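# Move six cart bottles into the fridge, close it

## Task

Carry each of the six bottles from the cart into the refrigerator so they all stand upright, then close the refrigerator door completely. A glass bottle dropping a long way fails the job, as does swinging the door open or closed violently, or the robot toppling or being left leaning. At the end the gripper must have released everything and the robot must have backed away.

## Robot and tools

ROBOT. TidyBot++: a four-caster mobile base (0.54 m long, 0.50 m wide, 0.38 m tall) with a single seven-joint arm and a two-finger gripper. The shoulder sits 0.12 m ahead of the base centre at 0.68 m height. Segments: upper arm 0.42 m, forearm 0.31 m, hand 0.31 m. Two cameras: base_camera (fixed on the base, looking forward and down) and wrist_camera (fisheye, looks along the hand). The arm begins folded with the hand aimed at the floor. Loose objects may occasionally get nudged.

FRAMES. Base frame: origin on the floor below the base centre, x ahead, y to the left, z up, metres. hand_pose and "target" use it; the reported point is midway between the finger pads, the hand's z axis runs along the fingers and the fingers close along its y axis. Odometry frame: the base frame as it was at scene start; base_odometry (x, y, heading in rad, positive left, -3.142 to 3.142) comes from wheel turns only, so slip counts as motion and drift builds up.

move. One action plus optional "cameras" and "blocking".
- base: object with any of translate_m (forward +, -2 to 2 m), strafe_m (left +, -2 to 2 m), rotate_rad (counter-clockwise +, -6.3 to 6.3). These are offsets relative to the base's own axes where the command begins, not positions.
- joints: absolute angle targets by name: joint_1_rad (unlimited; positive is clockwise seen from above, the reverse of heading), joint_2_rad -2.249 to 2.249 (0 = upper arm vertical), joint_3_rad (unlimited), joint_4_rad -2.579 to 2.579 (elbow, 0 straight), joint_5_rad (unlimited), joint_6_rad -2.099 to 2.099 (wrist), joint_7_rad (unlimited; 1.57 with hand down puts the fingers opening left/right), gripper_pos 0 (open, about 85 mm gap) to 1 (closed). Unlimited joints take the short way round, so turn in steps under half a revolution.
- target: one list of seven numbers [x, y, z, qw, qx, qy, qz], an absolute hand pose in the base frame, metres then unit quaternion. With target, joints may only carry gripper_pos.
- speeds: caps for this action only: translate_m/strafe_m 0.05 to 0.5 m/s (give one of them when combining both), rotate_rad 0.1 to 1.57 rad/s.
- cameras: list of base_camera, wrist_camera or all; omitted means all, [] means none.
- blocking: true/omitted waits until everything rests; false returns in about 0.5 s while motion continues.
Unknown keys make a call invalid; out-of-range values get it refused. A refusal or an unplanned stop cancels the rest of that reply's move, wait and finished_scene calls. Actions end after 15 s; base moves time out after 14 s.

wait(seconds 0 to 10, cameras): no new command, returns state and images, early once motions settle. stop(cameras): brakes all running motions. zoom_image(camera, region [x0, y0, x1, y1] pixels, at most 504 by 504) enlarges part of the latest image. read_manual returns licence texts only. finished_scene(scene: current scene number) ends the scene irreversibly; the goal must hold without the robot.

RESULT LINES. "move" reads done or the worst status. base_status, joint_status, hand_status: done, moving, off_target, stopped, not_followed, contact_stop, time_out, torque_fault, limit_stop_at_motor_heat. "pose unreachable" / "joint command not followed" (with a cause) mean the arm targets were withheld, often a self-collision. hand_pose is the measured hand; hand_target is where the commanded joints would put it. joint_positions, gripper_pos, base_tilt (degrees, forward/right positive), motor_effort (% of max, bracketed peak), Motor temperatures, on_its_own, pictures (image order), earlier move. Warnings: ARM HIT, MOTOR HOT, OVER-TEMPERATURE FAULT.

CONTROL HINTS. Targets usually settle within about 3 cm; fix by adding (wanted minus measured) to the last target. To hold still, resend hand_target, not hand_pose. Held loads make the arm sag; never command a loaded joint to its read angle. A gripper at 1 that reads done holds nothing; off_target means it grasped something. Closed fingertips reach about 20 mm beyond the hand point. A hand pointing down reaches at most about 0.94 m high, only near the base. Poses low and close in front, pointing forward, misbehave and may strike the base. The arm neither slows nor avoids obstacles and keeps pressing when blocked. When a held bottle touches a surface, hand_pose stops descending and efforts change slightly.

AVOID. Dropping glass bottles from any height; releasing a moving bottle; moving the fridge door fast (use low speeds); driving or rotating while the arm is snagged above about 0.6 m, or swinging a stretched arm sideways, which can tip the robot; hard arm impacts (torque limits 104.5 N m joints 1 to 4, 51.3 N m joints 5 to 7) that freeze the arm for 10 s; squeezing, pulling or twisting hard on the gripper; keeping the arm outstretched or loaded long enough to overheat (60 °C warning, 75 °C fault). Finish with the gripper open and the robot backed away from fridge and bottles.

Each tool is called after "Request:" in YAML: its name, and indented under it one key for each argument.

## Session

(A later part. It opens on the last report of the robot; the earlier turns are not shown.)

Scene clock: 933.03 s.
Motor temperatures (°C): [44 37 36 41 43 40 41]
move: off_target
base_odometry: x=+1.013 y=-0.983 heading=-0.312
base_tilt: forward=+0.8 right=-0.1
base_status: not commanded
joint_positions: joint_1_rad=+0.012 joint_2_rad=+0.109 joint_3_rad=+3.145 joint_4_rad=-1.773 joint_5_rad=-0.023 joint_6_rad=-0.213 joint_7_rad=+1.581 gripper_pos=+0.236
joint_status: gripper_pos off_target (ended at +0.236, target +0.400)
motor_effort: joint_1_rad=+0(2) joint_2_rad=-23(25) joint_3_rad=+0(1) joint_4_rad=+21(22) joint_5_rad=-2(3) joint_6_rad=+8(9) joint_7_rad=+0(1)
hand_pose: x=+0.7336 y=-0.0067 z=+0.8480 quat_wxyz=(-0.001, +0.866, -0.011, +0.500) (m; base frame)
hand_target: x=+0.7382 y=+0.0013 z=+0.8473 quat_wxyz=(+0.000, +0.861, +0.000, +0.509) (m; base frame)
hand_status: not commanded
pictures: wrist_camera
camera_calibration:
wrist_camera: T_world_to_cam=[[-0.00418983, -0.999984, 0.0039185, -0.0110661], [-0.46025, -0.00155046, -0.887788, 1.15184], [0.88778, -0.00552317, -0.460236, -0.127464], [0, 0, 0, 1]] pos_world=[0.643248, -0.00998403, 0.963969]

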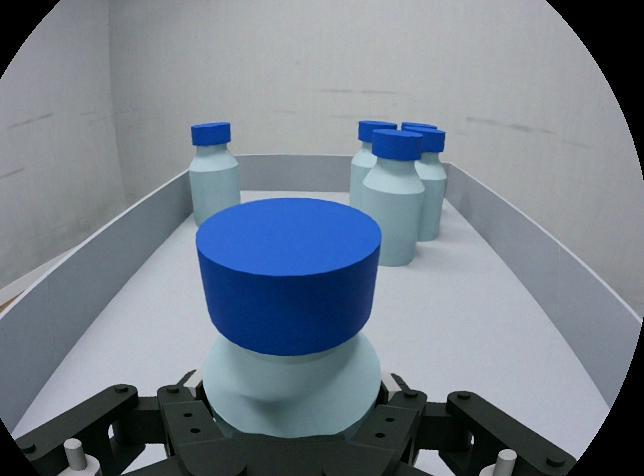

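Request:
move:
  joints: {"joint_2_rad": -0.045, "joint_4_rad": -1.229, "joint_6_rad": -0.93}
  cameras: ["wrist_camera"]

Scene clock: 946.33 s.
Motor temperatures (°C): [44 37 36 41 43 40 41]
move: off_target
base_odometry: x=+1.013 y=-0.983 heading=-0.312
base_tilt: forward=+0.8 right=-0.1
base_status: not commanded
joint_positions: joint_1_rad=+0.012 joint_2_rad=-0.028 joint_3_rad=+3.145 joint_4_rad=-1.273 joint_5_rad=-0.023 joint_6_rad=-0.895 joint_7_rad=+1.581 gripper_pos=+0.236
joint_status: joint_4_rad off_target (ended at -1.273, target -1.229); the others done
motor_effort: joint_1_rad=+0(1) joint_2_rad=-22(33) joint_3_rad=+1(1) joint_4_rad=+24(28) joint_5_rad=-2(3) joint_6_rad=+11(13) joint_7_rad=+0(1)
hand_pose: x=+0.6672 y=-0.0016 z=+1.0351 quat_wxyz=(-0.005, +0.877, -0.005, +0.480) (m; base frame)
hand_target: x=+0.6577 y=+0.0014 z=+1.0598 quat_wxyz=(+0.000, +0.871, +0.000, +0.492) (m; base frame)
hand_status: not commanded
pictures: wrist_camera
camera_calibration:
wrist_camera: T_world_to_cam=[[0.0115005, -0.99993, 0.00265475, -0.0161912], [-0.499986, -0.00804964, -0.865996, 1.29132], [0.865957, 0.00863201, -0.500044, 0.073443], [0, 0, 0, 1]] pos_world=[0.582228, -0.00642937, 1.15504]

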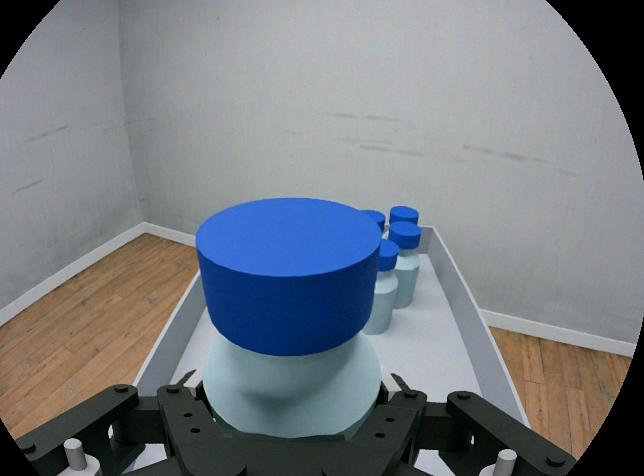

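Request:
move:
  base: {"translate_m": -0.35}
  cameras: []

Request:
move:
  base: {"translate_m": 0.778, "strafe_m": 0.97, "rotate_rad": 1.201}
  speeds: {"rotate_rad": 0.7}

Scene clock: 974.40 s.
Motor temperatures (°C): [44 38 36 42 43 40 41]
move: done
base_odometry: x=+0.679 y=-0.876 heading=-0.313
base_tilt: forward=+0.8 right=-0.1
base_status: done
joint_positions: joint_1_rad=+0.012 joint_2_rad=-0.033 joint_3_rad=+3.145 joint_4_rad=-1.272 joint_5_rad=-0.023 joint_6_rad=-0.903 joint_7_rad=+1.581 gripper_pos=+0.236
joint_status: not commanded
motor_effort: joint_1_rad=+0(1) joint_2_rad=-22(26) joint_3_rad=+0(2) joint_4_rad=+24(25) joint_5_rad=-2(3) joint_6_rad=+11(12) joint_7_rad=+0(1)
hand_pose: x=+0.6643 y=-0.0014 z=+1.0364 quat_wxyz=(-0.005, +0.878, -0.004, +0.479) (m; base frame)
hand_target: x=+0.6577 y=+0.0014 z=+1.0598 quat_wxyz=(+0.000, +0.871, +0.000, +0.492) (m; base frame)
hand_status: not commanded
pictures: none
No camera images: "cameras" was empty.

Scene clock: 980.90 s.
Motor temperatures (°C): [44 38 36 42 43 40 41]
move: time_out
base_odometry: x=+1.665 y=-0.227 heading=+0.882
base_tilt: forward=+0.8 right=-0.1
base_status: translate_m time_out (by the wheels' count: +0.738 of +0.778); strafe_m time_out (by the wheels' count: +0.920 of +0.970); the other done
joint_positions: joint_1_rad=+0.004 joint_2_rad=-0.025 joint_3_rad=+3.144 joint_4_rad=-1.265 joint_5_rad=-0.019 joint_6_rad=-0.911 joint_7_rad=+1.581 gripper_pos=+0.236
joint_status: not commanded
motor_effort: joint_1_rad=-1(8) joint_2_rad=-23(38) joint_3_rad=+0(8) joint_4_rad=+25(27) joint_5_rad=-2(5) joint_6_rad=+11(14) joint_7_rad=+0(1)
hand_pose: x=+0.6661 y=+0.0029 z=+1.0339 quat_wxyz=(-0.006, +0.880, +0.000, +0.475) (m; base frame)
hand_target: x=+0.6577 y=+0.0014 z=+1.0598 quat_wxyz=(+0.000, +0.871, +0.000, +0.492) (m; base frame)
hand_status: not commanded
pictures: base_camera, wrist_camera
camera_calibration:
wrist_camera: T_world_to_cam=[[0.0205212, -0.999766, 0.00685835, -0.0220016], [-0.508824, -0.0163486, -0.860715, 1.29022], [0.860626, 0.0141732, -0.50904, 0.0866308], [0, 0, 0, 1]] pos_world=[0.582389, -0.00213103, 1.15476]

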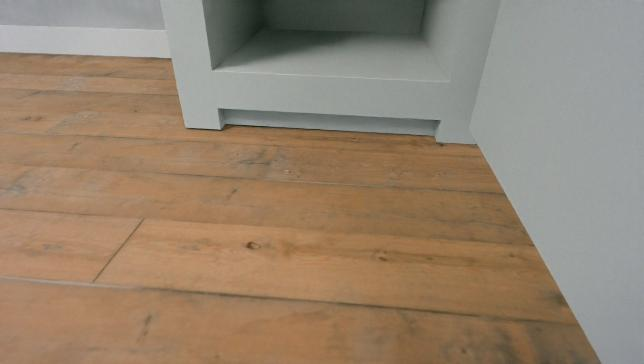

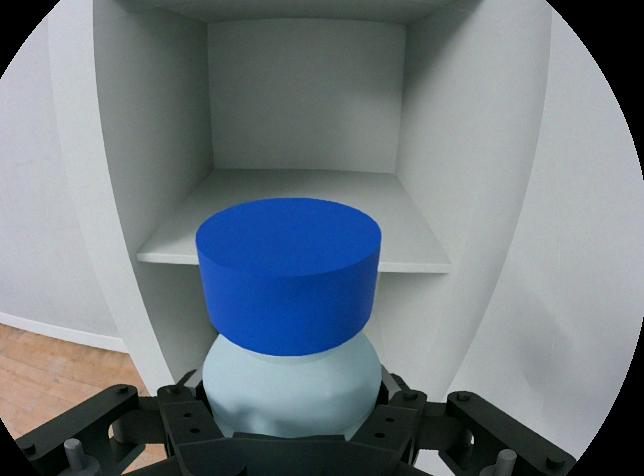

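Request:
move:
  base: {"translate_m": -0.1}
  cameras: ["base_camera"]

Request:
move:
  base: {"strafe_m": 0.1}
  cameras: ["base_camera", "wrist_camera"]

Scene clock: 1005.10 s.
Motor temperatures (°C): [44 38 36 42 43 40 41]
move: done
base_odometry: x=+1.601 y=-0.304 heading=+0.882
base_tilt: forward=+0.8 right=-0.1
base_status: done
joint_positions: joint_1_rad=+0.004 joint_2_rad=-0.031 joint_3_rad=+3.143 joint_4_rad=-1.265 joint_5_rad=-0.019 joint_6_rad=-0.912 joint_7_rad=+1.581 gripper_pos=+0.236
joint_status: not commanded
motor_effort: joint_1_rad=+0(1) joint_2_rad=-22(28) joint_3_rad=+1(1) joint_4_rad=+24(26) joint_5_rad=-2(3) joint_6_rad=+11(12) joint_7_rad=+0(1)
hand_pose: x=+0.6640 y=+0.0032 z=+1.0370 quat_wxyz=(-0.006, +0.879, +0.001, +0.478) (m; base frame)
hand_target: x=+0.6577 y=+0.0014 z=+1.0598 quat_wxyz=(+0.000, +0.871, +0.000, +0.492) (m; base frame)
hand_status: not commanded
pictures: base_camera

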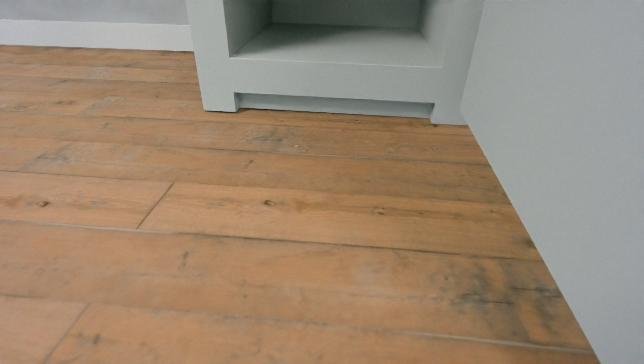

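Scene clock: 1006.30 s.
Motor temperatures (°C): [44 38 36 42 43 40 41]
move: done
base_odometry: x=+1.524 y=-0.241 heading=+0.882
base_tilt: forward=+0.8 right=-0.1
base_status: done
joint_positions: joint_1_rad=+0.000 joint_2_rad=-0.030 joint_3_rad=+3.137 joint_4_rad=-1.265 joint_5_rad=-0.019 joint_6_rad=-0.912 joint_7_rad=+1.581 gripper_pos=+0.236
joint_status: not commanded
motor_effort: joint_1_rad=+0(3) joint_2_rad=-23(24) joint_3_rad=+1(3) joint_4_rad=+24(25) joint_5_rad=-2(3) joint_6_rad=+11(11) joint_7_rad=+0(1)
hand_pose: x=+0.6640 y=+0.0086 z=+1.0367 quat_wxyz=(-0.008, +0.879, +0.005, +0.477) (m; base frame)
hand_target: x=+0.6577 y=+0.0014 z=+1.0598 quat_wxyz=(+0.000, +0.871, +0.000, +0.492) (m; base frame)
hand_status: not commanded
pictures: base_camera, wrist_camera
camera_calibration:
wrist_camera: T_world_to_cam=[[0.0308955, -0.999496, 0.00735461, -0.0236465], [-0.504567, -0.0219476, -0.863094, 1.29134], [0.86282, 0.0229548, -0.50499, 0.083972], [0, 0, 0, 1]] pos_world=[0.579847, 0.00277978, 1.15713]

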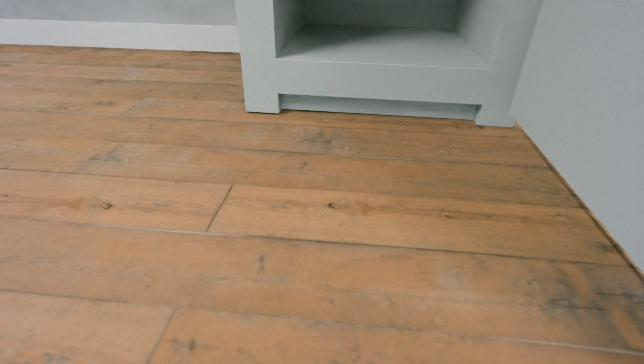

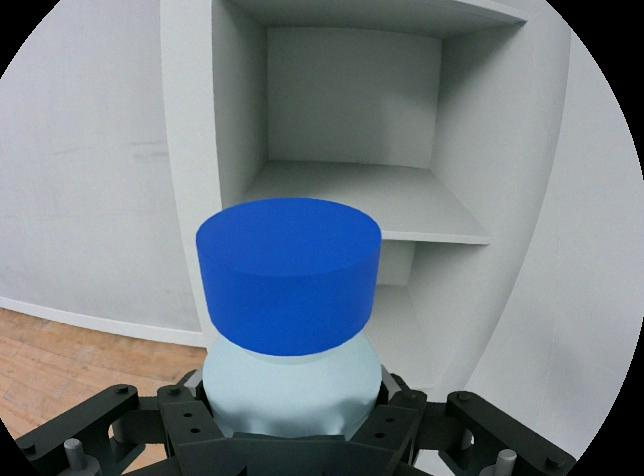

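Request:
zoom_image:
  camera: "base_camera"
  region: [230, 40, 560, 180]

Scaled by 1.527.

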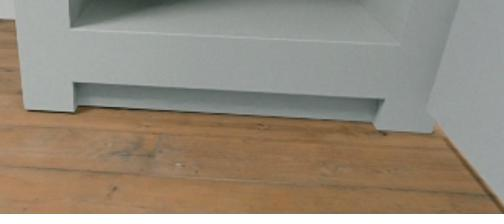

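Request:
move:
  base: {"rotate_rad": -0.015}
  joints: {"joint_1_rad": -0.055, "joint_2_rad": 0.02, "joint_4_rad": -1.224, "joint_6_rad": -0.79}
  cameras: ["wrist_camera"]

Scene clock: 1058.63 s.
Motor temperatures (°C): [44 38 36 42 43 40 41]
move: off_target
base_odometry: x=+1.524 y=-0.241 heading=+0.868
base_tilt: forward=+0.8 right=-0.1
base_status: done
joint_positions: joint_1_rad=-0.038 joint_2_rad=+0.040 joint_3_rad=+3.141 joint_4_rad=-1.265 joint_5_rad=-0.018 joint_6_rad=-0.833 joint_7_rad=+1.581 gripper_pos=+0.236
joint_status: joint_4_rad off_target (ended at -1.265, target -1.224); the others done
motor_effort: joint_1_rad=+0(4) joint_2_rad=-26(29) joint_3_rad=+0(3) joint_4_rad=+24(26) joint_5_rad=-2(4) joint_6_rad=+11(12) joint_7_rad=+0(1)
hand_pose: x=+0.7009 y=+0.0282 z=+1.0180 quat_wxyz=(-0.016, +0.876, +0.019, +0.481) (m; base frame)
hand_target: x=+0.7027 y=+0.0335 z=+1.0643 quat_wxyz=(-0.014, +0.850, +0.023, +0.526) (m; base frame)
hand_status: not commanded
pictures: wrist_camera
camera_calibration:
wrist_camera: T_world_to_cam=[[0.0632719, -0.997972, 0.0070379, -0.0275213], [-0.495872, -0.0375569, -0.867583, 1.29312], [0.866088, 0.0514037, -0.497242, 0.031248], [0, 0, 0, 1]] pos_world=[0.6159, 0.0194938, 1.13762]

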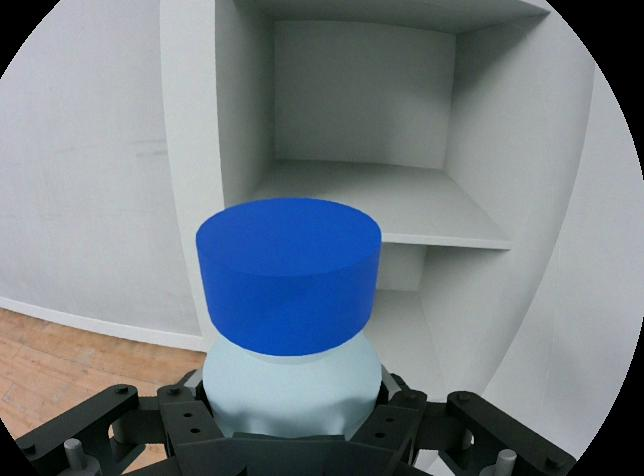

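Request:
move:
  joints: {"joint_4_rad": -1.187}
  cameras: []

Request:
move:
  base: {"translate_m": 0.45}
  cameras: ["base_camera", "wrist_camera"]

Scene clock: 1069.57 s.
Motor temperatures (°C): [44 38 36 42 43 40 41]
move: off_target
base_odometry: x=+1.524 y=-0.241 heading=+0.868
base_tilt: forward=+0.8 right=-0.1
base_status: not commanded
joint_positions: joint_1_rad=-0.038 joint_2_rad=+0.038 joint_3_rad=+3.141 joint_4_rad=-1.231 joint_5_rad=-0.018 joint_6_rad=-0.833 joint_7_rad=+1.581 gripper_pos=+0.236
joint_status: joint_4_rad off_target (ended at -1.231, target -1.187)
motor_effort: joint_1_rad=+0(1) joint_2_rad=-26(27) joint_3_rad=+0(1) joint_4_rad=+25(26) joint_5_rad=-2(3) joint_6_rad=+11(12) joint_7_rad=+1(1)
hand_pose: x=+0.7030 y=+0.0283 z=+1.0381 quat_wxyz=(-0.016, +0.868, +0.019, +0.497) (m; base frame)
hand_target: x=+0.7037 y=+0.0335 z=+1.0857 quat_wxyz=(-0.015, +0.840, +0.023, +0.541) (m; base frame)
hand_status: not commanded
pictures: none
No camera images: "cameras" was empty.

Scene clock: 1071.80 s.
Motor temperatures (°C): [44 38 36 42 43 40 41]
move: done
base_odometry: x=+1.815 y=+0.103 heading=+0.868
base_tilt: forward=+0.9 right=-0.1
base_status: done
joint_positions: joint_1_rad=-0.038 joint_2_rad=+0.046 joint_3_rad=+3.141 joint_4_rad=-1.230 joint_5_rad=-0.018 joint_6_rad=-0.833 joint_7_rad=+1.581 gripper_pos=+0.236
joint_status: not commanded
motor_effort: joint_1_rad=-1(1) joint_2_rad=-26(31) joint_3_rad=+0(1) joint_4_rad=+24(26) joint_5_rad=-2(3) joint_6_rad=+11(12) joint_7_rad=+0(1)
hand_pose: x=+0.7059 y=+0.0285 z=+1.0339 quat_wxyz=(-0.016, +0.869, +0.019, +0.494) (m; base frame)
hand_target: x=+0.7037 y=+0.0335 z=+1.0857 quat_wxyz=(-0.015, +0.840, +0.023, +0.541) (m; base frame)
hand_status: not commanded
pictures: base_camera, wrist_camera
camera_calibration:
wrist_camera: T_world_to_cam=[[0.0632632, -0.997967, 0.00772768, -0.0283443], [-0.470999, -0.0366824, -0.881371, 1.30612], [0.879862, 0.0521186, -0.472362, -0.000602083], [0, 0, 0, 1]] pos_world=[0.617502, 0.0196562, 1.15111]

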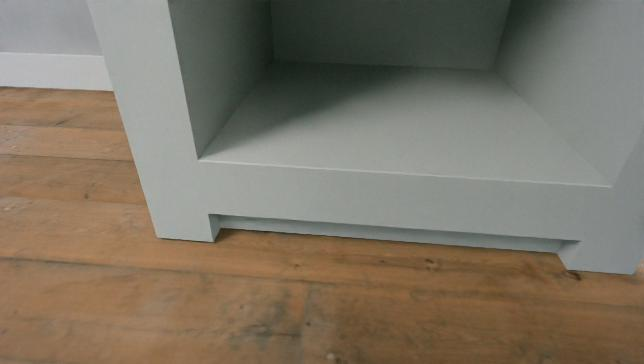

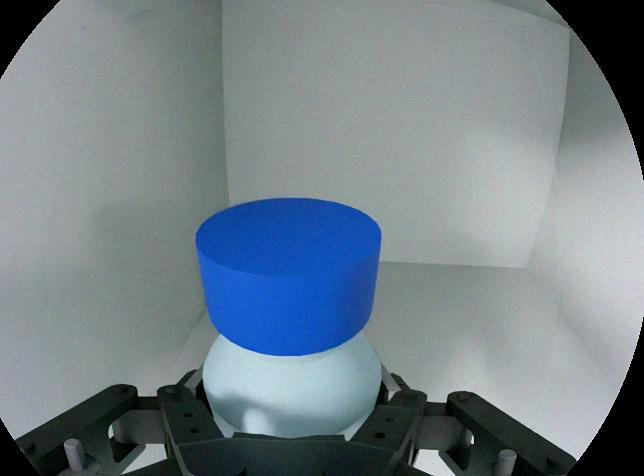

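Request:
move:
  base: {"translate_m": 0.21}
  speeds: {"translate_m": 0.25}
  cameras: ["base_camera", "wrist_camera"]

Scene clock: 1081.43 s.
Motor temperatures (°C): [44 38 36 43 43 40 41]
move: done
base_odometry: x=+1.951 y=+0.263 heading=+0.869
base_tilt: forward=+0.8 right=-0.2
base_status: done
joint_positions: joint_1_rad=-0.039 joint_2_rad=+0.043 joint_3_rad=+3.141 joint_4_rad=-1.229 joint_5_rad=-0.018 joint_6_rad=-0.833 joint_7_rad=+1.581 gripper_pos=+0.236
joint_status: not commanded
motor_effort: joint_1_rad=+0(2) joint_2_rad=-25(30) joint_3_rad=+1(2) joint_4_rad=+25(25) joint_5_rad=-2(3) joint_6_rad=+11(12) joint_7_rad=+1(1)
hand_pose: x=+0.7047 y=+0.0285 z=+1.0363 quat_wxyz=(-0.016, +0.868, +0.019, +0.495) (m; base frame)
hand_target: x=+0.7037 y=+0.0335 z=+1.0857 quat_wxyz=(-0.015, +0.840, +0.023, +0.541) (m; base frame)
hand_status: not commanded
pictures: base_camera, wrist_camera
camera_calibration:
wrist_camera: T_world_to_cam=[[0.0633488, -0.997961, 0.00782863, -0.0284298], [-0.467393, -0.0365984, -0.883292, 1.30711], [0.881777, 0.0522964, -0.468759, -0.00353239], [0, 0, 0, 1]] pos_world=[0.615852, 0.0196511, 1.15313]

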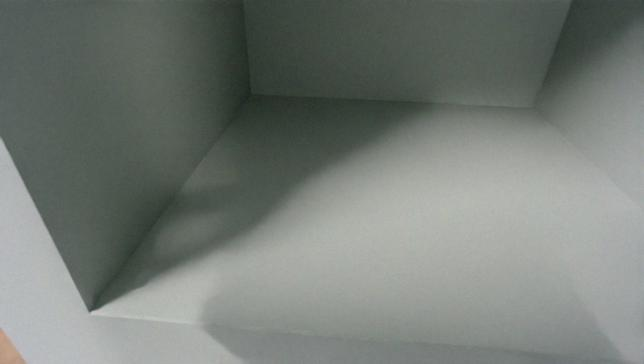

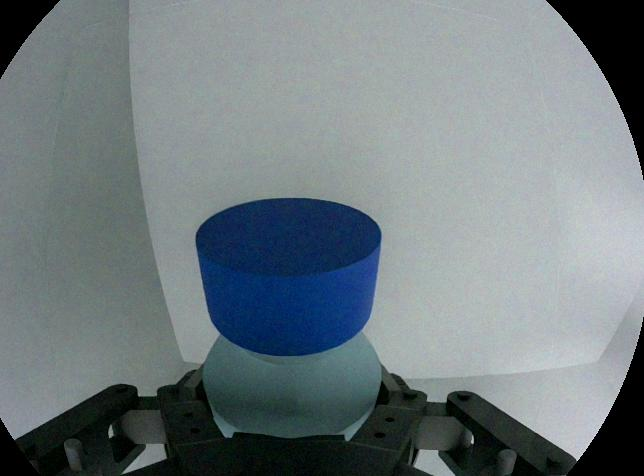

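Request:
move:
  joints: {"joint_2_rad": 0.0, "joint_4_rad": -1.38, "joint_6_rad": -0.656}
  cameras: ["wrist_camera"]

Scene clock: 1095.77 s.
Motor temperatures (°C): [44 38 36 43 43 40 41]
move: done
base_odometry: x=+1.950 y=+0.263 heading=+0.869
base_tilt: forward=+0.9 right=-0.1
base_status: not commanded
joint_positions: joint_1_rad=-0.039 joint_2_rad=+0.026 joint_3_rad=+3.141 joint_4_rad=-1.381 joint_5_rad=-0.018 joint_6_rad=-0.719 joint_7_rad=+1.581 gripper_pos=+0.236
joint_status: all done
motor_effort: joint_1_rad=+0(1) joint_2_rad=-24(28) joint_3_rad=+0(1) joint_4_rad=+24(27) joint_5_rad=-2(3) joint_6_rad=+10(12) joint_7_rad=+0(1)
hand_pose: x=+0.7039 y=+0.0280 z=+0.9897 quat_wxyz=(-0.016, +0.874, +0.018, +0.486) (m; base frame)
hand_target: x=+0.7049 y=+0.0336 z=+1.0225 quat_wxyz=(-0.014, +0.851, +0.023, +0.525) (m; base frame)
hand_status: not commanded
pictures: wrist_camera
camera_calibration:
wrist_camera: T_world_to_cam=[[0.0614807, -0.998085, 0.00685866, -0.0262244], [-0.48632, -0.0359561, -0.873041, 1.26867], [0.871615, 0.0503397, -0.487599, 0.00126406], [0, 0, 0, 1]] pos_world=[0.617492, 0.0193788, 1.1084]

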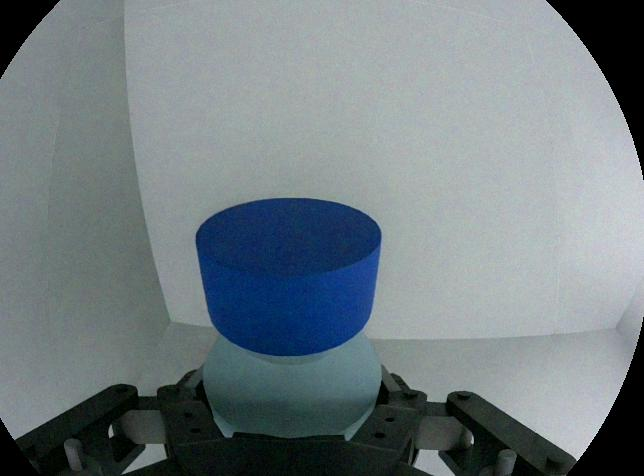

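Request:
move:
  cameras: ["wrist_camera", "base_camera"]

Scene clock: 1119.97 s.
Motor temperatures (°C): [44 38 36 42 43 40 41]
base_odometry: x=+1.950 y=+0.263 heading=+0.869
base_tilt: forward=+0.9 right=-0.1
base_status: not commanded
joint_positions: joint_1_rad=-0.039 joint_2_rad=+0.026 joint_3_rad=+3.141 joint_4_rad=-1.381 joint_5_rad=-0.018 joint_6_rad=-0.719 joint_7_rad=+1.581 gripper_pos=+0.236
joint_status: all done
motor_effort: joint_1_rad=+0(1) joint_2_rad=-25(28) joint_3_rad=+1(1) joint_4_rad=+25(27) joint_5_rad=-2(3) joint_6_rad=+11(12) joint_7_rad=+0(1)
hand_pose: x=+0.7039 y=+0.0280 z=+0.9897 quat_wxyz=(-0.016, +0.874, +0.018, +0.486) (m; base frame)
hand_target: x=+0.7049 y=+0.0336 z=+1.0225 quat_wxyz=(-0.014, +0.851, +0.023, +0.525) (m; base frame)
hand_status: not commanded
pictures: base_camera, wrist_camera
camera_calibration:
wrist_camera: T_world_to_cam=[[0.0614642, -0.998086, 0.00686691, -0.0262261], [-0.485914, -0.0359318, -0.873268, 1.26869], [0.871843, 0.050338, -0.487192, 0.000653727], [0, 0, 0, 1]] pos_world=[0.617515, 0.0193774, 1.1084]

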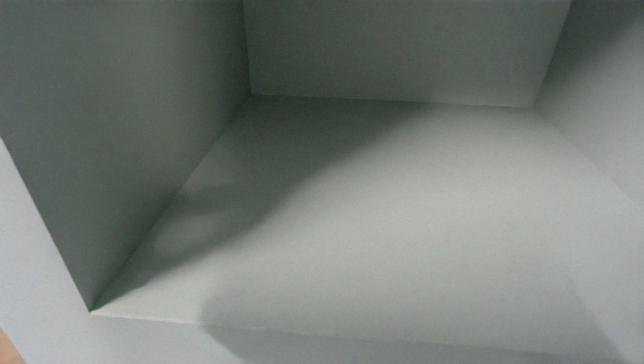

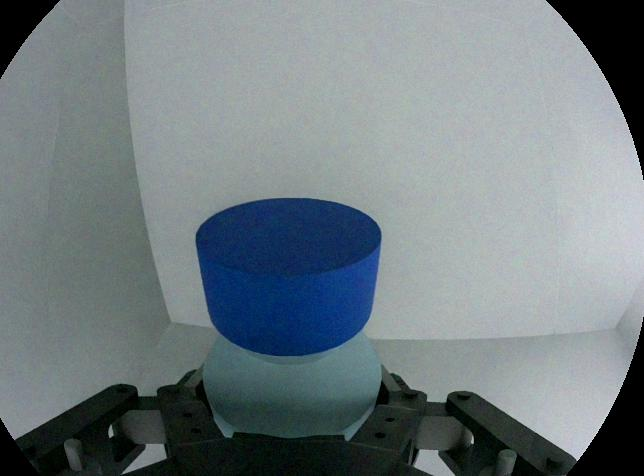

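Request:
move:
  joints: {"joint_1_rad": -0.055, "joint_2_rad": -0.015, "joint_3_rad": 3.1416, "joint_4_rad": -1.437, "joint_5_rad": 0.0, "joint_6_rad": -0.61, "joint_7_rad": 1.571, "gripper_pos": 0.4}
  cameras: ["wrist_camera"]

Request:
move:
  joints: {"joint_1_rad": -0.055, "joint_2_rad": -0.022, "joint_3_rad": 3.1416, "joint_4_rad": -1.475, "joint_5_rad": 0.0, "joint_6_rad": -0.572, "joint_7_rad": 1.571, "gripper_pos": 0.4}
  cameras: ["wrist_camera"]

Scene clock: 1129.27 s.
Motor temperatures (°C): [44 38 36 42 43 40 41]
move: off_target
base_odometry: x=+1.950 y=+0.263 heading=+0.869
base_tilt: forward=+0.8 right=-0.1
base_status: not commanded
joint_positions: joint_1_rad=-0.039 joint_2_rad=+0.007 joint_3_rad=+3.141 joint_4_rad=-1.429 joint_5_rad=-0.018 joint_6_rad=-0.660 joint_7_rad=+1.581 gripper_pos=+0.236
joint_status: gripper_pos off_target (ended at +0.236, target +0.400); the others done
motor_effort: joint_1_rad=+0(1) joint_2_rad=-23(26) joint_3_rad=+1(2) joint_4_rad=+23(25) joint_5_rad=-2(3) joint_6_rad=+9(11) joint_7_rad=+0(1)
hand_pose: x=+0.7021 y=+0.0278 z=+0.9889 quat_wxyz=(-0.016, +0.866, +0.018, +0.499) (m; base frame)
hand_target: x=+0.7014 y=+0.0334 z=+1.0106 quat_wxyz=(-0.014, +0.850, +0.023, +0.527) (m; base frame)
hand_status: not commanded
pictures: wrist_camera
camera_calibration:
wrist_camera: T_world_to_cam=[[0.0604083, -0.998147, 0.00736859, -0.0260537], [-0.459466, -0.0343591, -0.887531, 1.26254], [0.886139, 0.0502286, -0.46069, -0.0343963], [0, 0, 0, 1]] pos_world=[0.612148, 0.019102, 1.10489]

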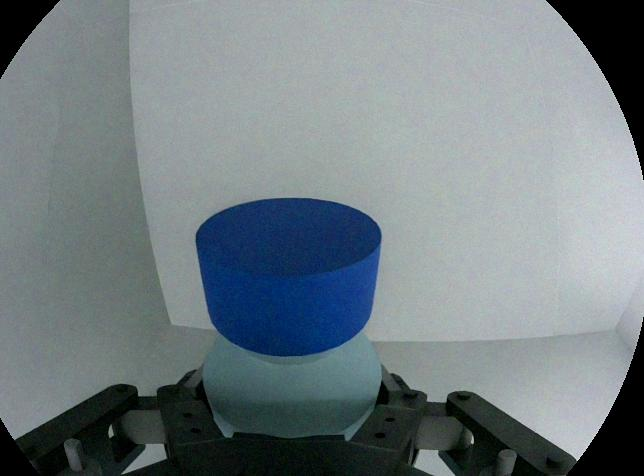

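Scene clock: 1129.93 s.
Motor temperatures (°C): [44 38 36 42 43 40 41]
move: off_target
base_odometry: x=+1.950 y=+0.263 heading=+0.869
base_tilt: forward=+0.8 right=-0.1
base_status: not commanded
joint_positions: joint_1_rad=-0.039 joint_2_rad=-0.007 joint_3_rad=+3.141 joint_4_rad=-1.462 joint_5_rad=-0.018 joint_6_rad=-0.617 joint_7_rad=+1.581 gripper_pos=+0.236
joint_status: gripper_pos off_target (ended at +0.236, target +0.400); the others done
motor_effort: joint_1_rad=+1(2) joint_2_rad=-21(24) joint_3_rad=+2(2) joint_4_rad=+22(23) joint_5_rad=-1(2) joint_6_rad=+8(9) joint_7_rad=+1(1)
hand_pose: x=+0.7007 y=+0.0277 z=+0.9894 quat_wxyz=(-0.016, +0.860, +0.018, +0.509) (m; base frame)
hand_target: x=+0.7007 y=+0.0334 z=+1.0028 quat_wxyz=(-0.015, +0.848, +0.023, +0.530) (m; base frame)
hand_status: not commanded
pictures: wrist_camera
camera_calibration:
wrist_camera: T_world_to_cam=[[0.0596845, -0.998187, 0.00776403, -0.0259688], [-0.438406, -0.0331996, -0.898164, 1.25805], [0.896793, 0.0502027, -0.439593, -0.0612933], [0, 0, 0, 1]] pos_world=[0.608055, 0.0189222, 1.10319]

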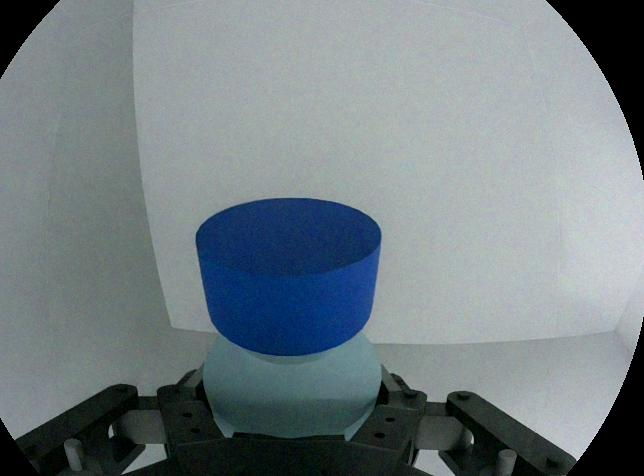

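Request:
move:
  joints: {"joint_1_rad": -0.055, "joint_2_rad": -0.015, "joint_3_rad": 3.1416, "joint_4_rad": -1.495, "joint_5_rad": 0.0, "joint_6_rad": -0.61, "joint_7_rad": 1.571, "gripper_pos": 0.4}
  cameras: ["wrist_camera"]

Scene clock: 1140.63 s.
Motor temperatures (°C): [44 38 36 42 43 40 41]
move: off_target
base_odometry: x=+1.950 y=+0.263 heading=+0.869
base_tilt: forward=+0.8 right=-0.1
base_status: not commanded
joint_positions: joint_1_rad=-0.039 joint_2_rad=-0.007 joint_3_rad=+3.141 joint_4_rad=-1.463 joint_5_rad=-0.018 joint_6_rad=-0.617 joint_7_rad=+1.581 gripper_pos=+0.236
joint_status: gripper_pos off_target (ended at +0.236, target +0.400); the others done
motor_effort: joint_1_rad=+0(1) joint_2_rad=-21(22) joint_3_rad=+2(2) joint_4_rad=+19(22) joint_5_rad=-2(2) joint_6_rad=+5(8) joint_7_rad=+0(1)
hand_pose: x=+0.7005 y=+0.0277 z=+0.9892 quat_wxyz=(-0.016, +0.860, +0.018, +0.509) (m; base frame)
hand_target: x=+0.6951 y=+0.0331 z=+0.9766 quat_wxyz=(-0.014, +0.865, +0.024, +0.502) (m; base frame)
hand_status: not commanded
pictures: wrist_camera
camera_calibration:
wrist_camera: T_world_to_cam=[[0.0596846, -0.998187, 0.00775825, -0.0259564], [-0.438666, -0.033209, -0.898036, 1.2578], [0.896666, 0.0501956, -0.439853, -0.0607911], [0, 0, 0, 1]] pos_world=[0.607813, 0.0189123, 1.10301]

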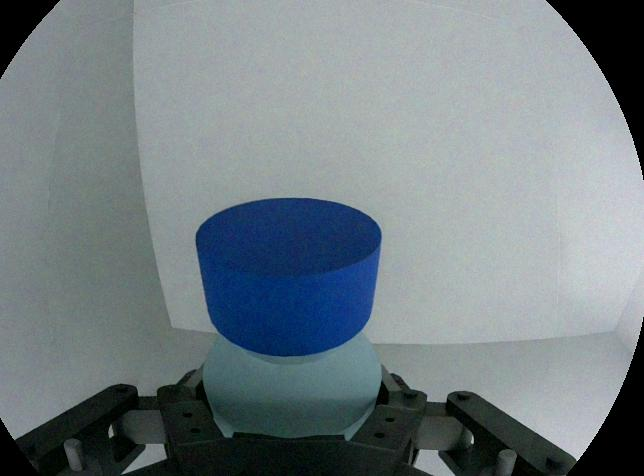

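Request:
move:
  joints: {"gripper_pos": 0.15}
  cameras: ["wrist_camera"]

Request:
move:
  joints: {"gripper_pos": 0.0}
  cameras: ["wrist_camera"]

Scene clock: 1156.90 s.
Motor temperatures (°C): [44 38 36 42 43 40 41]
move: done
base_odometry: x=+1.950 y=+0.263 heading=+0.869
base_tilt: forward=+0.8 right=-0.1
base_status: not commanded
joint_positions: joint_1_rad=-0.039 joint_2_rad=-0.008 joint_3_rad=+3.141 joint_4_rad=-1.479 joint_5_rad=-0.018 joint_6_rad=-0.617 joint_7_rad=+1.581 gripper_pos=+0.150
joint_status: all done
motor_effort: joint_1_rad=+0(1) joint_2_rad=-21(21) joint_3_rad=+0(1) joint_4_rad=+21(22) joint_5_rad=-2(3) joint_6_rad=+8(8) joint_7_rad=+0(1)
hand_pose: x=+0.6985 y=+0.0275 z=+0.9798 quat_wxyz=(-0.016, +0.864, +0.017, +0.502) (m; base frame)
hand_target: x=+0.6951 y=+0.0331 z=+0.9766 quat_wxyz=(-0.014, +0.865, +0.024, +0.502) (m; base frame)
hand_status: not commanded
pictures: wrist_camera
camera_calibration:
wrist_camera: T_world_to_cam=[[0.0596475, -0.998191, 0.00755436, -0.0257262], [-0.453009, -0.0338119, -0.890865, 1.25153], [0.889509, 0.0497157, -0.454206, -0.0440839], [0, 0, 0, 1]] pos_world=[0.6077, 0.0188285, 1.09511]

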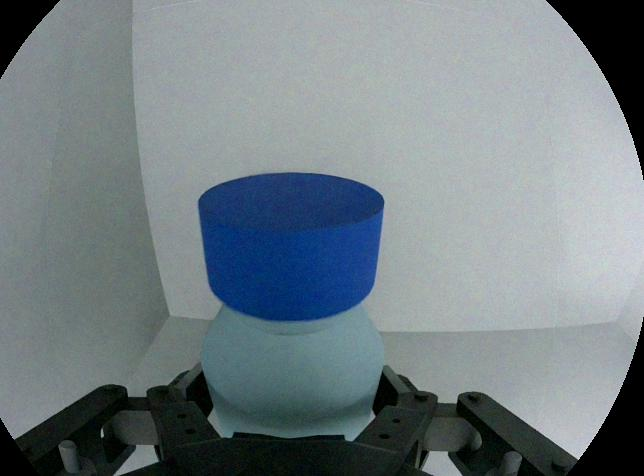

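Scene clock: 1157.47 s.
Motor temperatures (°C): [44 38 36 42 43 40 41]
move: done
base_odometry: x=+1.950 y=+0.263 heading=+0.869
base_tilt: forward=+0.8 right=-0.1
base_status: not commanded
joint_positions: joint_1_rad=-0.039 joint_2_rad=-0.008 joint_3_rad=+3.141 joint_4_rad=-1.479 joint_5_rad=-0.018 joint_6_rad=-0.617 joint_7_rad=+1.581 gripper_pos=+0.000
joint_status: all done
motor_effort: joint_1_rad=+0(1) joint_2_rad=-20(21) joint_3_rad=+1(1) joint_4_rad=+21(22) joint_5_rad=-2(3) joint_6_rad=+8(8) joint_7_rad=+0(1)
hand_pose: x=+0.6985 y=+0.0275 z=+0.9798 quat_wxyz=(-0.016, +0.864, +0.017, +0.502) (m; base frame)
hand_target: x=+0.6951 y=+0.0331 z=+0.9766 quat_wxyz=(-0.014, +0.865, +0.024, +0.502) (m; base frame)
hand_status: not commanded
pictures: wrist_camera
camera_calibration:
wrist_camera: T_world_to_cam=[[0.0596475, -0.998191, 0.00755436, -0.0257262], [-0.453009, -0.0338119, -0.890865, 1.25153], [0.889509, 0.0497157, -0.454206, -0.0440839], [0, 0, 0, 1]] pos_world=[0.6077, 0.0188285, 1.09511]

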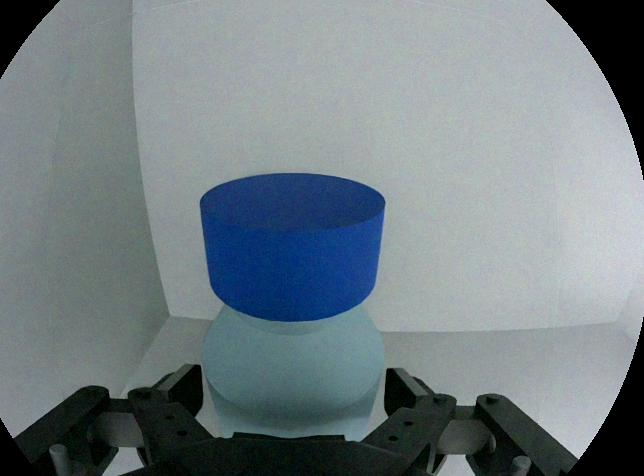

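Request:
move:
  base: {"translate_m": -0.15}
  speeds: {"translate_m": 0.15}
  cameras: ["wrist_camera"]

Request:
move:
  base: {"translate_m": -0.51}
  cameras: ["wrist_camera"]

Scene clock: 1171.57 s.
Motor temperatures (°C): [44 38 36 42 43 40 41]
move: done
base_odometry: x=+1.853 y=+0.149 heading=+0.868
base_tilt: forward=+0.8 right=-0.1
base_status: done
joint_positions: joint_1_rad=-0.039 joint_2_rad=-0.020 joint_3_rad=+3.141 joint_4_rad=-1.480 joint_5_rad=-0.018 joint_6_rad=-0.617 joint_7_rad=+1.581 gripper_pos=+0.000
joint_status: not commanded
motor_effort: joint_1_rad=+0(1) joint_2_rad=-19(25) joint_3_rad=+0(1) joint_4_rad=+21(22) joint_5_rad=-2(3) joint_6_rad=+8(8) joint_7_rad=+1(1)
hand_pose: x=+0.6947 y=+0.0275 z=+0.9864 quat_wxyz=(-0.016, +0.861, +0.018, +0.507) (m; base frame)
hand_target: x=+0.6951 y=+0.0331 z=+0.9766 quat_wxyz=(-0.014, +0.865, +0.024, +0.502) (m; base frame)
hand_status: not commanded
pictures: wrist_camera
camera_calibration:
wrist_camera: T_world_to_cam=[[0.0598237, -0.998179, 0.00778994, -0.0259012], [-0.442767, -0.0335289, -0.896009, 1.25367], [0.894639, 0.0501534, -0.443967, -0.0513903], [0, 0, 0, 1]] pos_world=[0.602608, 0.0187574, 1.10068]

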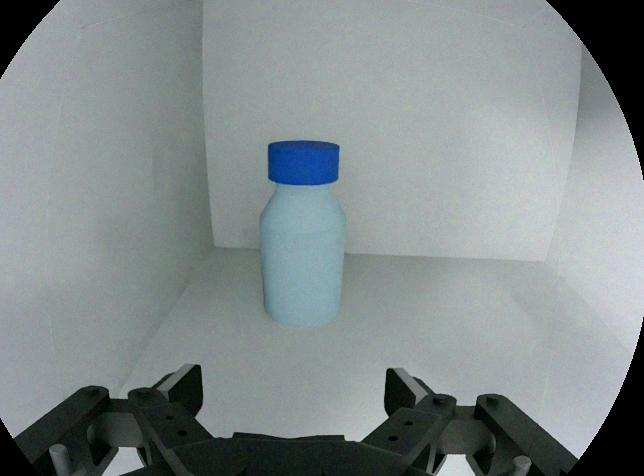

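Scene clock: 1173.83 s.
Motor temperatures (°C): [44 38 36 42 43 40 41]
move: done
base_odometry: x=+1.524 y=-0.241 heading=+0.868
base_tilt: forward=+0.8 right=-0.1
base_status: done
joint_positions: joint_1_rad=-0.039 joint_2_rad=-0.023 joint_3_rad=+3.141 joint_4_rad=-1.481 joint_5_rad=-0.018 joint_6_rad=-0.617 joint_7_rad=+1.581 gripper_pos=+0.000
joint_status: not commanded
motor_effort: joint_1_rad=+0(1) joint_2_rad=-20(24) joint_3_rad=+1(1) joint_4_rad=+21(22) joint_5_rad=-2(3) joint_6_rad=+8(9) joint_7_rad=+1(1)
hand_pose: x=+0.6935 y=+0.0275 z=+0.9877 quat_wxyz=(-0.016, +0.861, +0.018, +0.508) (m; base frame)
hand_target: x=+0.6951 y=+0.0331 z=+0.9766 quat_wxyz=(-0.014, +0.865, +0.024, +0.502) (m; base frame)
hand_status: not commanded
pictures: wrist_camera
camera_calibration:
wrist_camera: T_world_to_cam=[[0.059806, -0.998179, 0.00783674, -0.0259198], [-0.44074, -0.0334495, -0.897011, 1.25385], [0.89564, 0.0501927, -0.441938, -0.0523992], [0, 0, 0, 1]] pos_world=[0.601104, 0.0186982, 1.10177]

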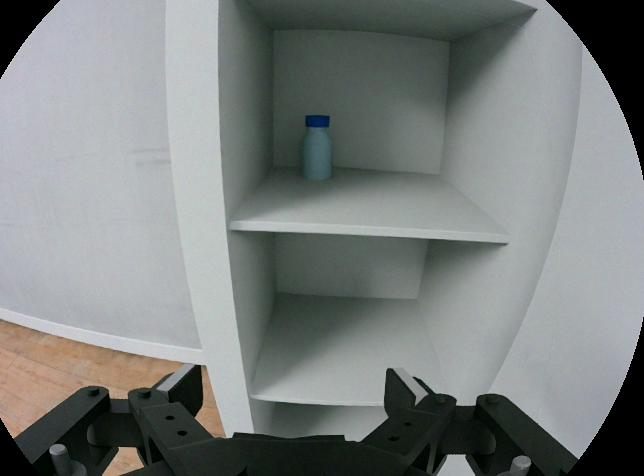

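Request:
move:
  base: {"translate_m": -0.4}
  joints: {"joint_1_rad": 0.0, "joint_2_rad": 0.014, "joint_4_rad": -0.677, "joint_6_rad": -1.69}
  cameras: ["wrist_camera"]

Request:
move:
  base: {"translate_m": -0.562, "strafe_m": 0.122, "rotate_rad": -1.18}
  cameras: ["wrist_camera"]

Scene clock: 1188.57 s.
Motor temperatures (°C): [44 38 36 42 43 40 41]
move: done
base_odometry: x=+1.265 y=-0.546 heading=+0.868
base_tilt: forward=+0.8 right=-0.1
base_status: done
joint_positions: joint_1_rad=-0.023 joint_2_rad=+0.003 joint_3_rad=+3.141 joint_4_rad=-0.701 joint_5_rad=-0.018 joint_6_rad=-1.637 joint_7_rad=+1.581 gripper_pos=+0.000
joint_status: all done
motor_effort: joint_1_rad=+0(2) joint_2_rad=-14(25) joint_3_rad=+0(1) joint_4_rad=+14(23) joint_5_rad=-2(3) joint_6_rad=+7(8) joint_7_rad=+0(1)
hand_pose: x=+0.5469 y=+0.0170 z=+1.1257 quat_wxyz=(-0.011, +0.921, +0.019, +0.390) (m; base frame)
hand_target: x=+0.5398 y=+0.0013 z=+1.1193 quat_wxyz=(+0.000, +0.929, +0.000, +0.371) (m; base frame)
hand_status: not commanded
pictures: wrist_camera
camera_calibration:
wrist_camera: T_world_to_cam=[[0.0615456, -0.998068, 0.00852201, -0.0303902], [-0.660446, -0.0471249, -0.749394, 1.2669], [0.748347, 0.0404936, -0.66207, 0.468875], [0, 0, 0, 1]] pos_world=[0.487707, 0.0103847, 1.26009]

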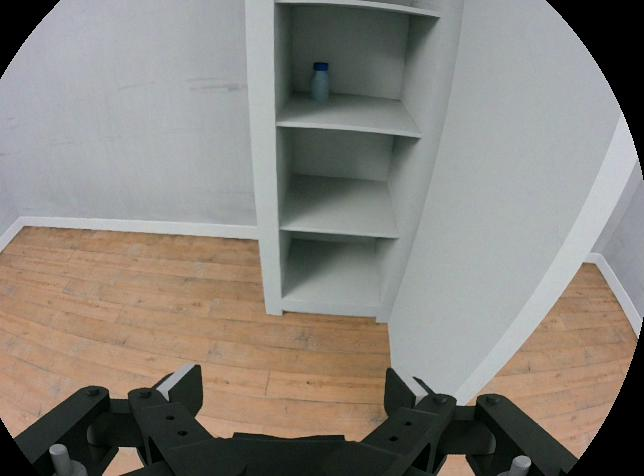

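Scene clock: 1191.03 s.
Motor temperatures (°C): [44 38 36 42 43 40 41]
move: done
base_odometry: x=+0.809 y=-0.896 heading=-0.312
base_tilt: forward=+0.8 right=-0.1
base_status: done
joint_positions: joint_1_rad=-0.012 joint_2_rad=+0.012 joint_3_rad=+3.142 joint_4_rad=-0.700 joint_5_rad=-0.018 joint_6_rad=-1.641 joint_7_rad=+1.581 gripper_pos=+0.000
joint_status: not commanded
motor_effort: joint_1_rad=-1(3) joint_2_rad=-14(19) joint_3_rad=+1(2) joint_4_rad=+15(16) joint_5_rad=-2(4) joint_6_rad=+6(7) joint_7_rad=+1(1)
hand_pose: x=+0.5502 y=+0.0122 z=+1.1211 quat_wxyz=(-0.009, +0.923, +0.014, +0.384) (m; base frame)
hand_target: x=+0.5398 y=+0.0013 z=+1.1193 quat_wxyz=(+0.000, +0.929, +0.000, +0.371) (m; base frame)
hand_status: not commanded
pictures: wrist_camera
camera_calibration:
wrist_camera: T_world_to_cam=[[0.0503513, -0.998699, 0.00809278, -0.0287267], [-0.670533, -0.0398092, -0.740811, 1.26122], [0.740169, 0.0318743, -0.671665, 0.478937], [0, 0, 0, 1]] pos_world=[0.492642, 0.00625308, 1.25624]

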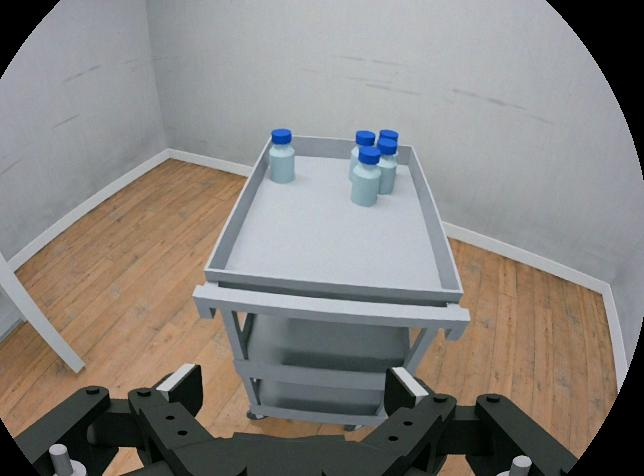

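Request:
move:
  base: {"translate_m": 0.407, "strafe_m": -0.0615, "rotate_rad": -0.065}
  cameras: ["wrist_camera", "base_camera"]

Scene clock: 1221.20 s.
Motor temperatures (°C): [44 38 36 42 43 40 41]
move: done
base_odometry: x=+1.177 y=-1.080 heading=-0.378
base_tilt: forward=+0.8 right=-0.1
base_status: done
joint_positions: joint_1_rad=-0.010 joint_2_rad=+0.019 joint_3_rad=+3.143 joint_4_rad=-0.699 joint_5_rad=-0.018 joint_6_rad=-1.643 joint_7_rad=+1.581 gripper_pos=+0.000
joint_status: not commanded
motor_effort: joint_1_rad=+0(2) joint_2_rad=-15(19) joint_3_rad=+1(3) joint_4_rad=+15(16) joint_5_rad=-2(3) joint_6_rad=+6(7) joint_7_rad=+1(1)
hand_pose: x=+0.5530 y=+0.0107 z=+1.1182 quat_wxyz=(-0.008, +0.925, +0.013, +0.381) (m; base frame)
hand_target: x=+0.5398 y=+0.0013 z=+1.1193 quat_wxyz=(+0.000, +0.929, +0.000, +0.371) (m; base frame)
hand_status: not commanded
pictures: base_camera, wrist_camera
camera_calibration:
wrist_camera: T_world_to_cam=[[0.046775, -0.998873, 0.00809997, -0.0284075], [-0.675958, -0.0376217, -0.735979, 1.2585], [0.735454, 0.0289501, -0.676956, 0.483609], [0, 0, 0, 1]] pos_world=[0.496353, 0.00497103, 1.25384]

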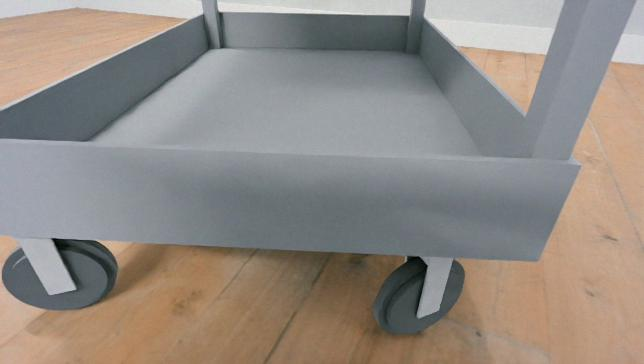

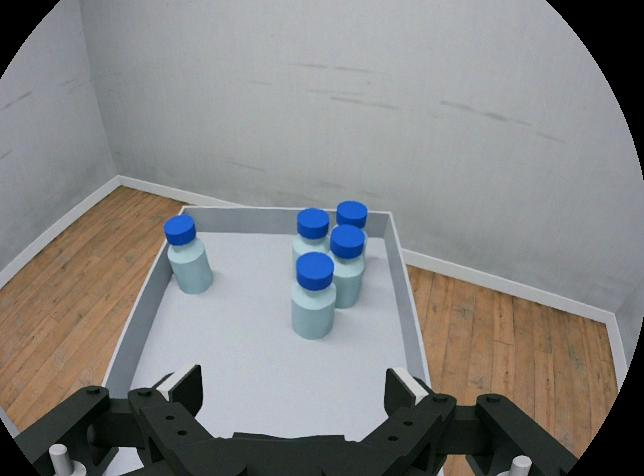

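Request:
move:
  base: {"translate_m": 0.088, "strafe_m": -0.013}
  speeds: {"translate_m": 0.2}
  cameras: []

Request:
move:
  joints: {"joint_1_rad": 0.0, "joint_2_rad": 0.086, "joint_3_rad": 3.1416, "joint_4_rad": -1.39, "joint_5_rad": 0.0, "joint_6_rad": -0.615, "joint_7_rad": 1.571, "gripper_pos": 0.0}
  cameras: ["wrist_camera"]

Scene clock: 1251.77 s.
Motor temperatures (°C): [44 38 36 42 43 40 41]
move: done
base_odometry: x=+1.254 y=-1.125 heading=-0.378
base_tilt: forward=+0.8 right=-0.1
base_status: done
joint_positions: joint_1_rad=-0.010 joint_2_rad=+0.017 joint_3_rad=+3.143 joint_4_rad=-0.697 joint_5_rad=-0.018 joint_6_rad=-1.644 joint_7_rad=+1.581 gripper_pos=+0.000
joint_status: not commanded
motor_effort: joint_1_rad=+0(1) joint_2_rad=-15(19) joint_3_rad=+0(1) joint_4_rad=+15(16) joint_5_rad=-2(3) joint_6_rad=+6(7) joint_7_rad=+0(1)
hand_pose: x=+0.5515 y=+0.0107 z=+1.1197 quat_wxyz=(-0.008, +0.924, +0.013, +0.382) (m; base frame)
hand_target: x=+0.5398 y=+0.0013 z=+1.1193 quat_wxyz=(+0.000, +0.929, +0.000, +0.371) (m; base frame)
hand_status: not commanded
pictures: none
No camera images: "cameras" was empty.

Scene clock: 1254.13 s.
Motor temperatures (°C): [44 38 36 42 43 40 41]
move: done
base_odometry: x=+1.254 y=-1.125 heading=-0.378
base_tilt: forward=+0.8 right=-0.1
base_status: not commanded
joint_positions: joint_1_rad=-0.010 joint_2_rad=+0.079 joint_3_rad=+3.143 joint_4_rad=-1.372 joint_5_rad=-0.018 joint_6_rad=-0.662 joint_7_rad=+1.581 gripper_pos=+0.000
joint_status: all done
motor_effort: joint_1_rad=+0(1) joint_2_rad=-24(26) joint_3_rad=+0(1) joint_4_rad=+21(22) joint_5_rad=-2(3) joint_6_rad=+8(8) joint_7_rad=+0(1)
hand_pose: x=+0.7308 y=+0.0101 z=+0.9782 quat_wxyz=(-0.008, +0.871, +0.005, +0.492) (m; base frame)
hand_target: x=+0.7382 y=+0.0013 z=+0.9760 quat_wxyz=(+0.000, +0.865, +0.000, +0.501) (m; base frame)
hand_status: not commanded
pictures: wrist_camera
camera_calibration:
wrist_camera: T_world_to_cam=[[0.0297972, -0.999527, 0.00758273, -0.0232589], [-0.475938, -0.0208585, -0.879231, 1.26941], [0.878974, 0.0225897, -0.476335, -0.0430014], [0, 0, 0, 1]] pos_world=[0.642652, 0.00420144, 1.0958]

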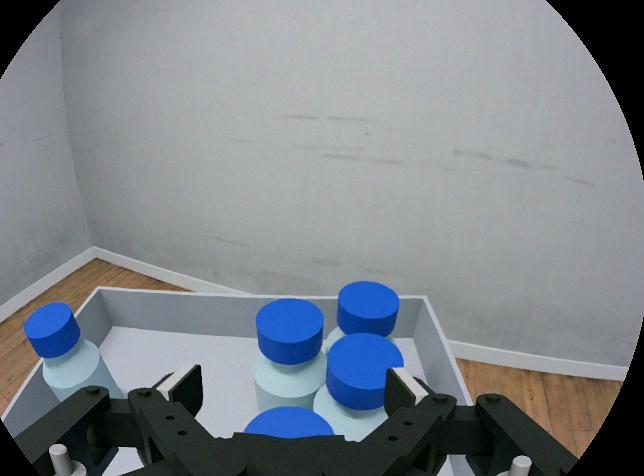

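Request:
move:
  base: {"strafe_m": 0.003}
  cameras: []

Request:
move:
  joints: {"joint_1_rad": 0.0, "joint_2_rad": 0.085, "joint_3_rad": 3.1416, "joint_4_rad": -1.625, "joint_5_rad": 0.0, "joint_6_rad": -0.335, "joint_7_rad": 1.571}
  cameras: ["wrist_camera"]

Scene clock: 1267.97 s.
Motor temperatures (°C): [44 38 36 42 43 40 41]
move: done
base_odometry: x=+1.255 y=-1.122 heading=-0.378
base_tilt: forward=+0.8 right=-0.1
base_status: done
joint_positions: joint_1_rad=-0.009 joint_2_rad=+0.079 joint_3_rad=+3.143 joint_4_rad=-1.372 joint_5_rad=-0.018 joint_6_rad=-0.660 joint_7_rad=+1.581 gripper_pos=+0.000
joint_status: not commanded
motor_effort: joint_1_rad=+0(3) joint_2_rad=-23(24) joint_3_rad=+1(3) joint_4_rad=+21(22) joint_5_rad=-2(3) joint_6_rad=+8(8) joint_7_rad=+0(1)
hand_pose: x=+0.7312 y=+0.0099 z=+0.9789 quat_wxyz=(-0.008, +0.870, +0.004, +0.493) (m; base frame)
hand_target: x=+0.7382 y=+0.0013 z=+0.9760 quat_wxyz=(+0.000, +0.865, +0.000, +0.501) (m; base frame)
hand_status: not commanded
pictures: none
No camera images: "cameras" was empty.

Scene clock: 1269.53 s.
Motor temperatures (°C): [44 38 36 42 43 40 41]
move: done
base_odometry: x=+1.255 y=-1.122 heading=-0.378
base_tilt: forward=+0.8 right=-0.2
base_status: not commanded
joint_positions: joint_1_rad=-0.009 joint_2_rad=+0.080 joint_3_rad=+3.143 joint_4_rad=-1.609 joint_5_rad=-0.018 joint_6_rad=-0.382 joint_7_rad=+1.581 gripper_pos=+0.000
joint_status: all done
motor_effort: joint_1_rad=-1(1) joint_2_rad=-24(26) joint_3_rad=+1(1) joint_4_rad=+21(23) joint_5_rad=-2(3) joint_6_rad=+8(8) joint_7_rad=+0(1)
hand_pose: x=+0.7378 y=+0.0086 z=+0.9150 quat_wxyz=(-0.007, +0.860, +0.002, +0.510) (m; base frame)
hand_target: x=+0.7430 y=+0.0013 z=+0.9153 quat_wxyz=(+0.000, +0.853, +0.000, +0.521) (m; base frame)
hand_status: not commanded
pictures: wrist_camera
camera_calibration:
wrist_camera: T_world_to_cam=[[0.0240879, -0.999675, 0.00834334, -0.0209945], [-0.438344, -0.0180622, -0.898626, 1.20709], [0.898484, 0.0179887, -0.438637, -0.128122], [0, 0, 0, 1]] pos_world=[0.644744, 0.00311982, 1.0287]

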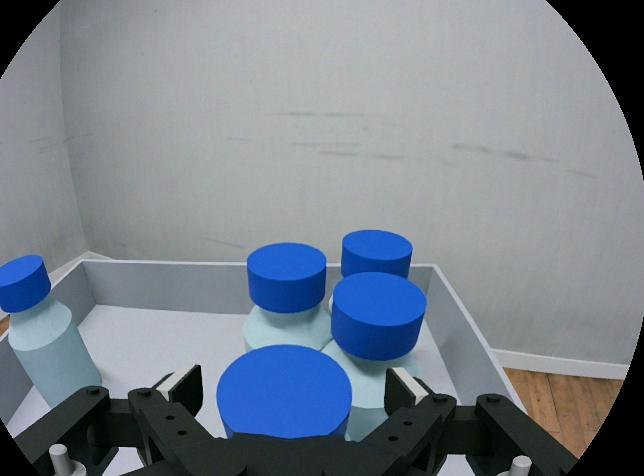

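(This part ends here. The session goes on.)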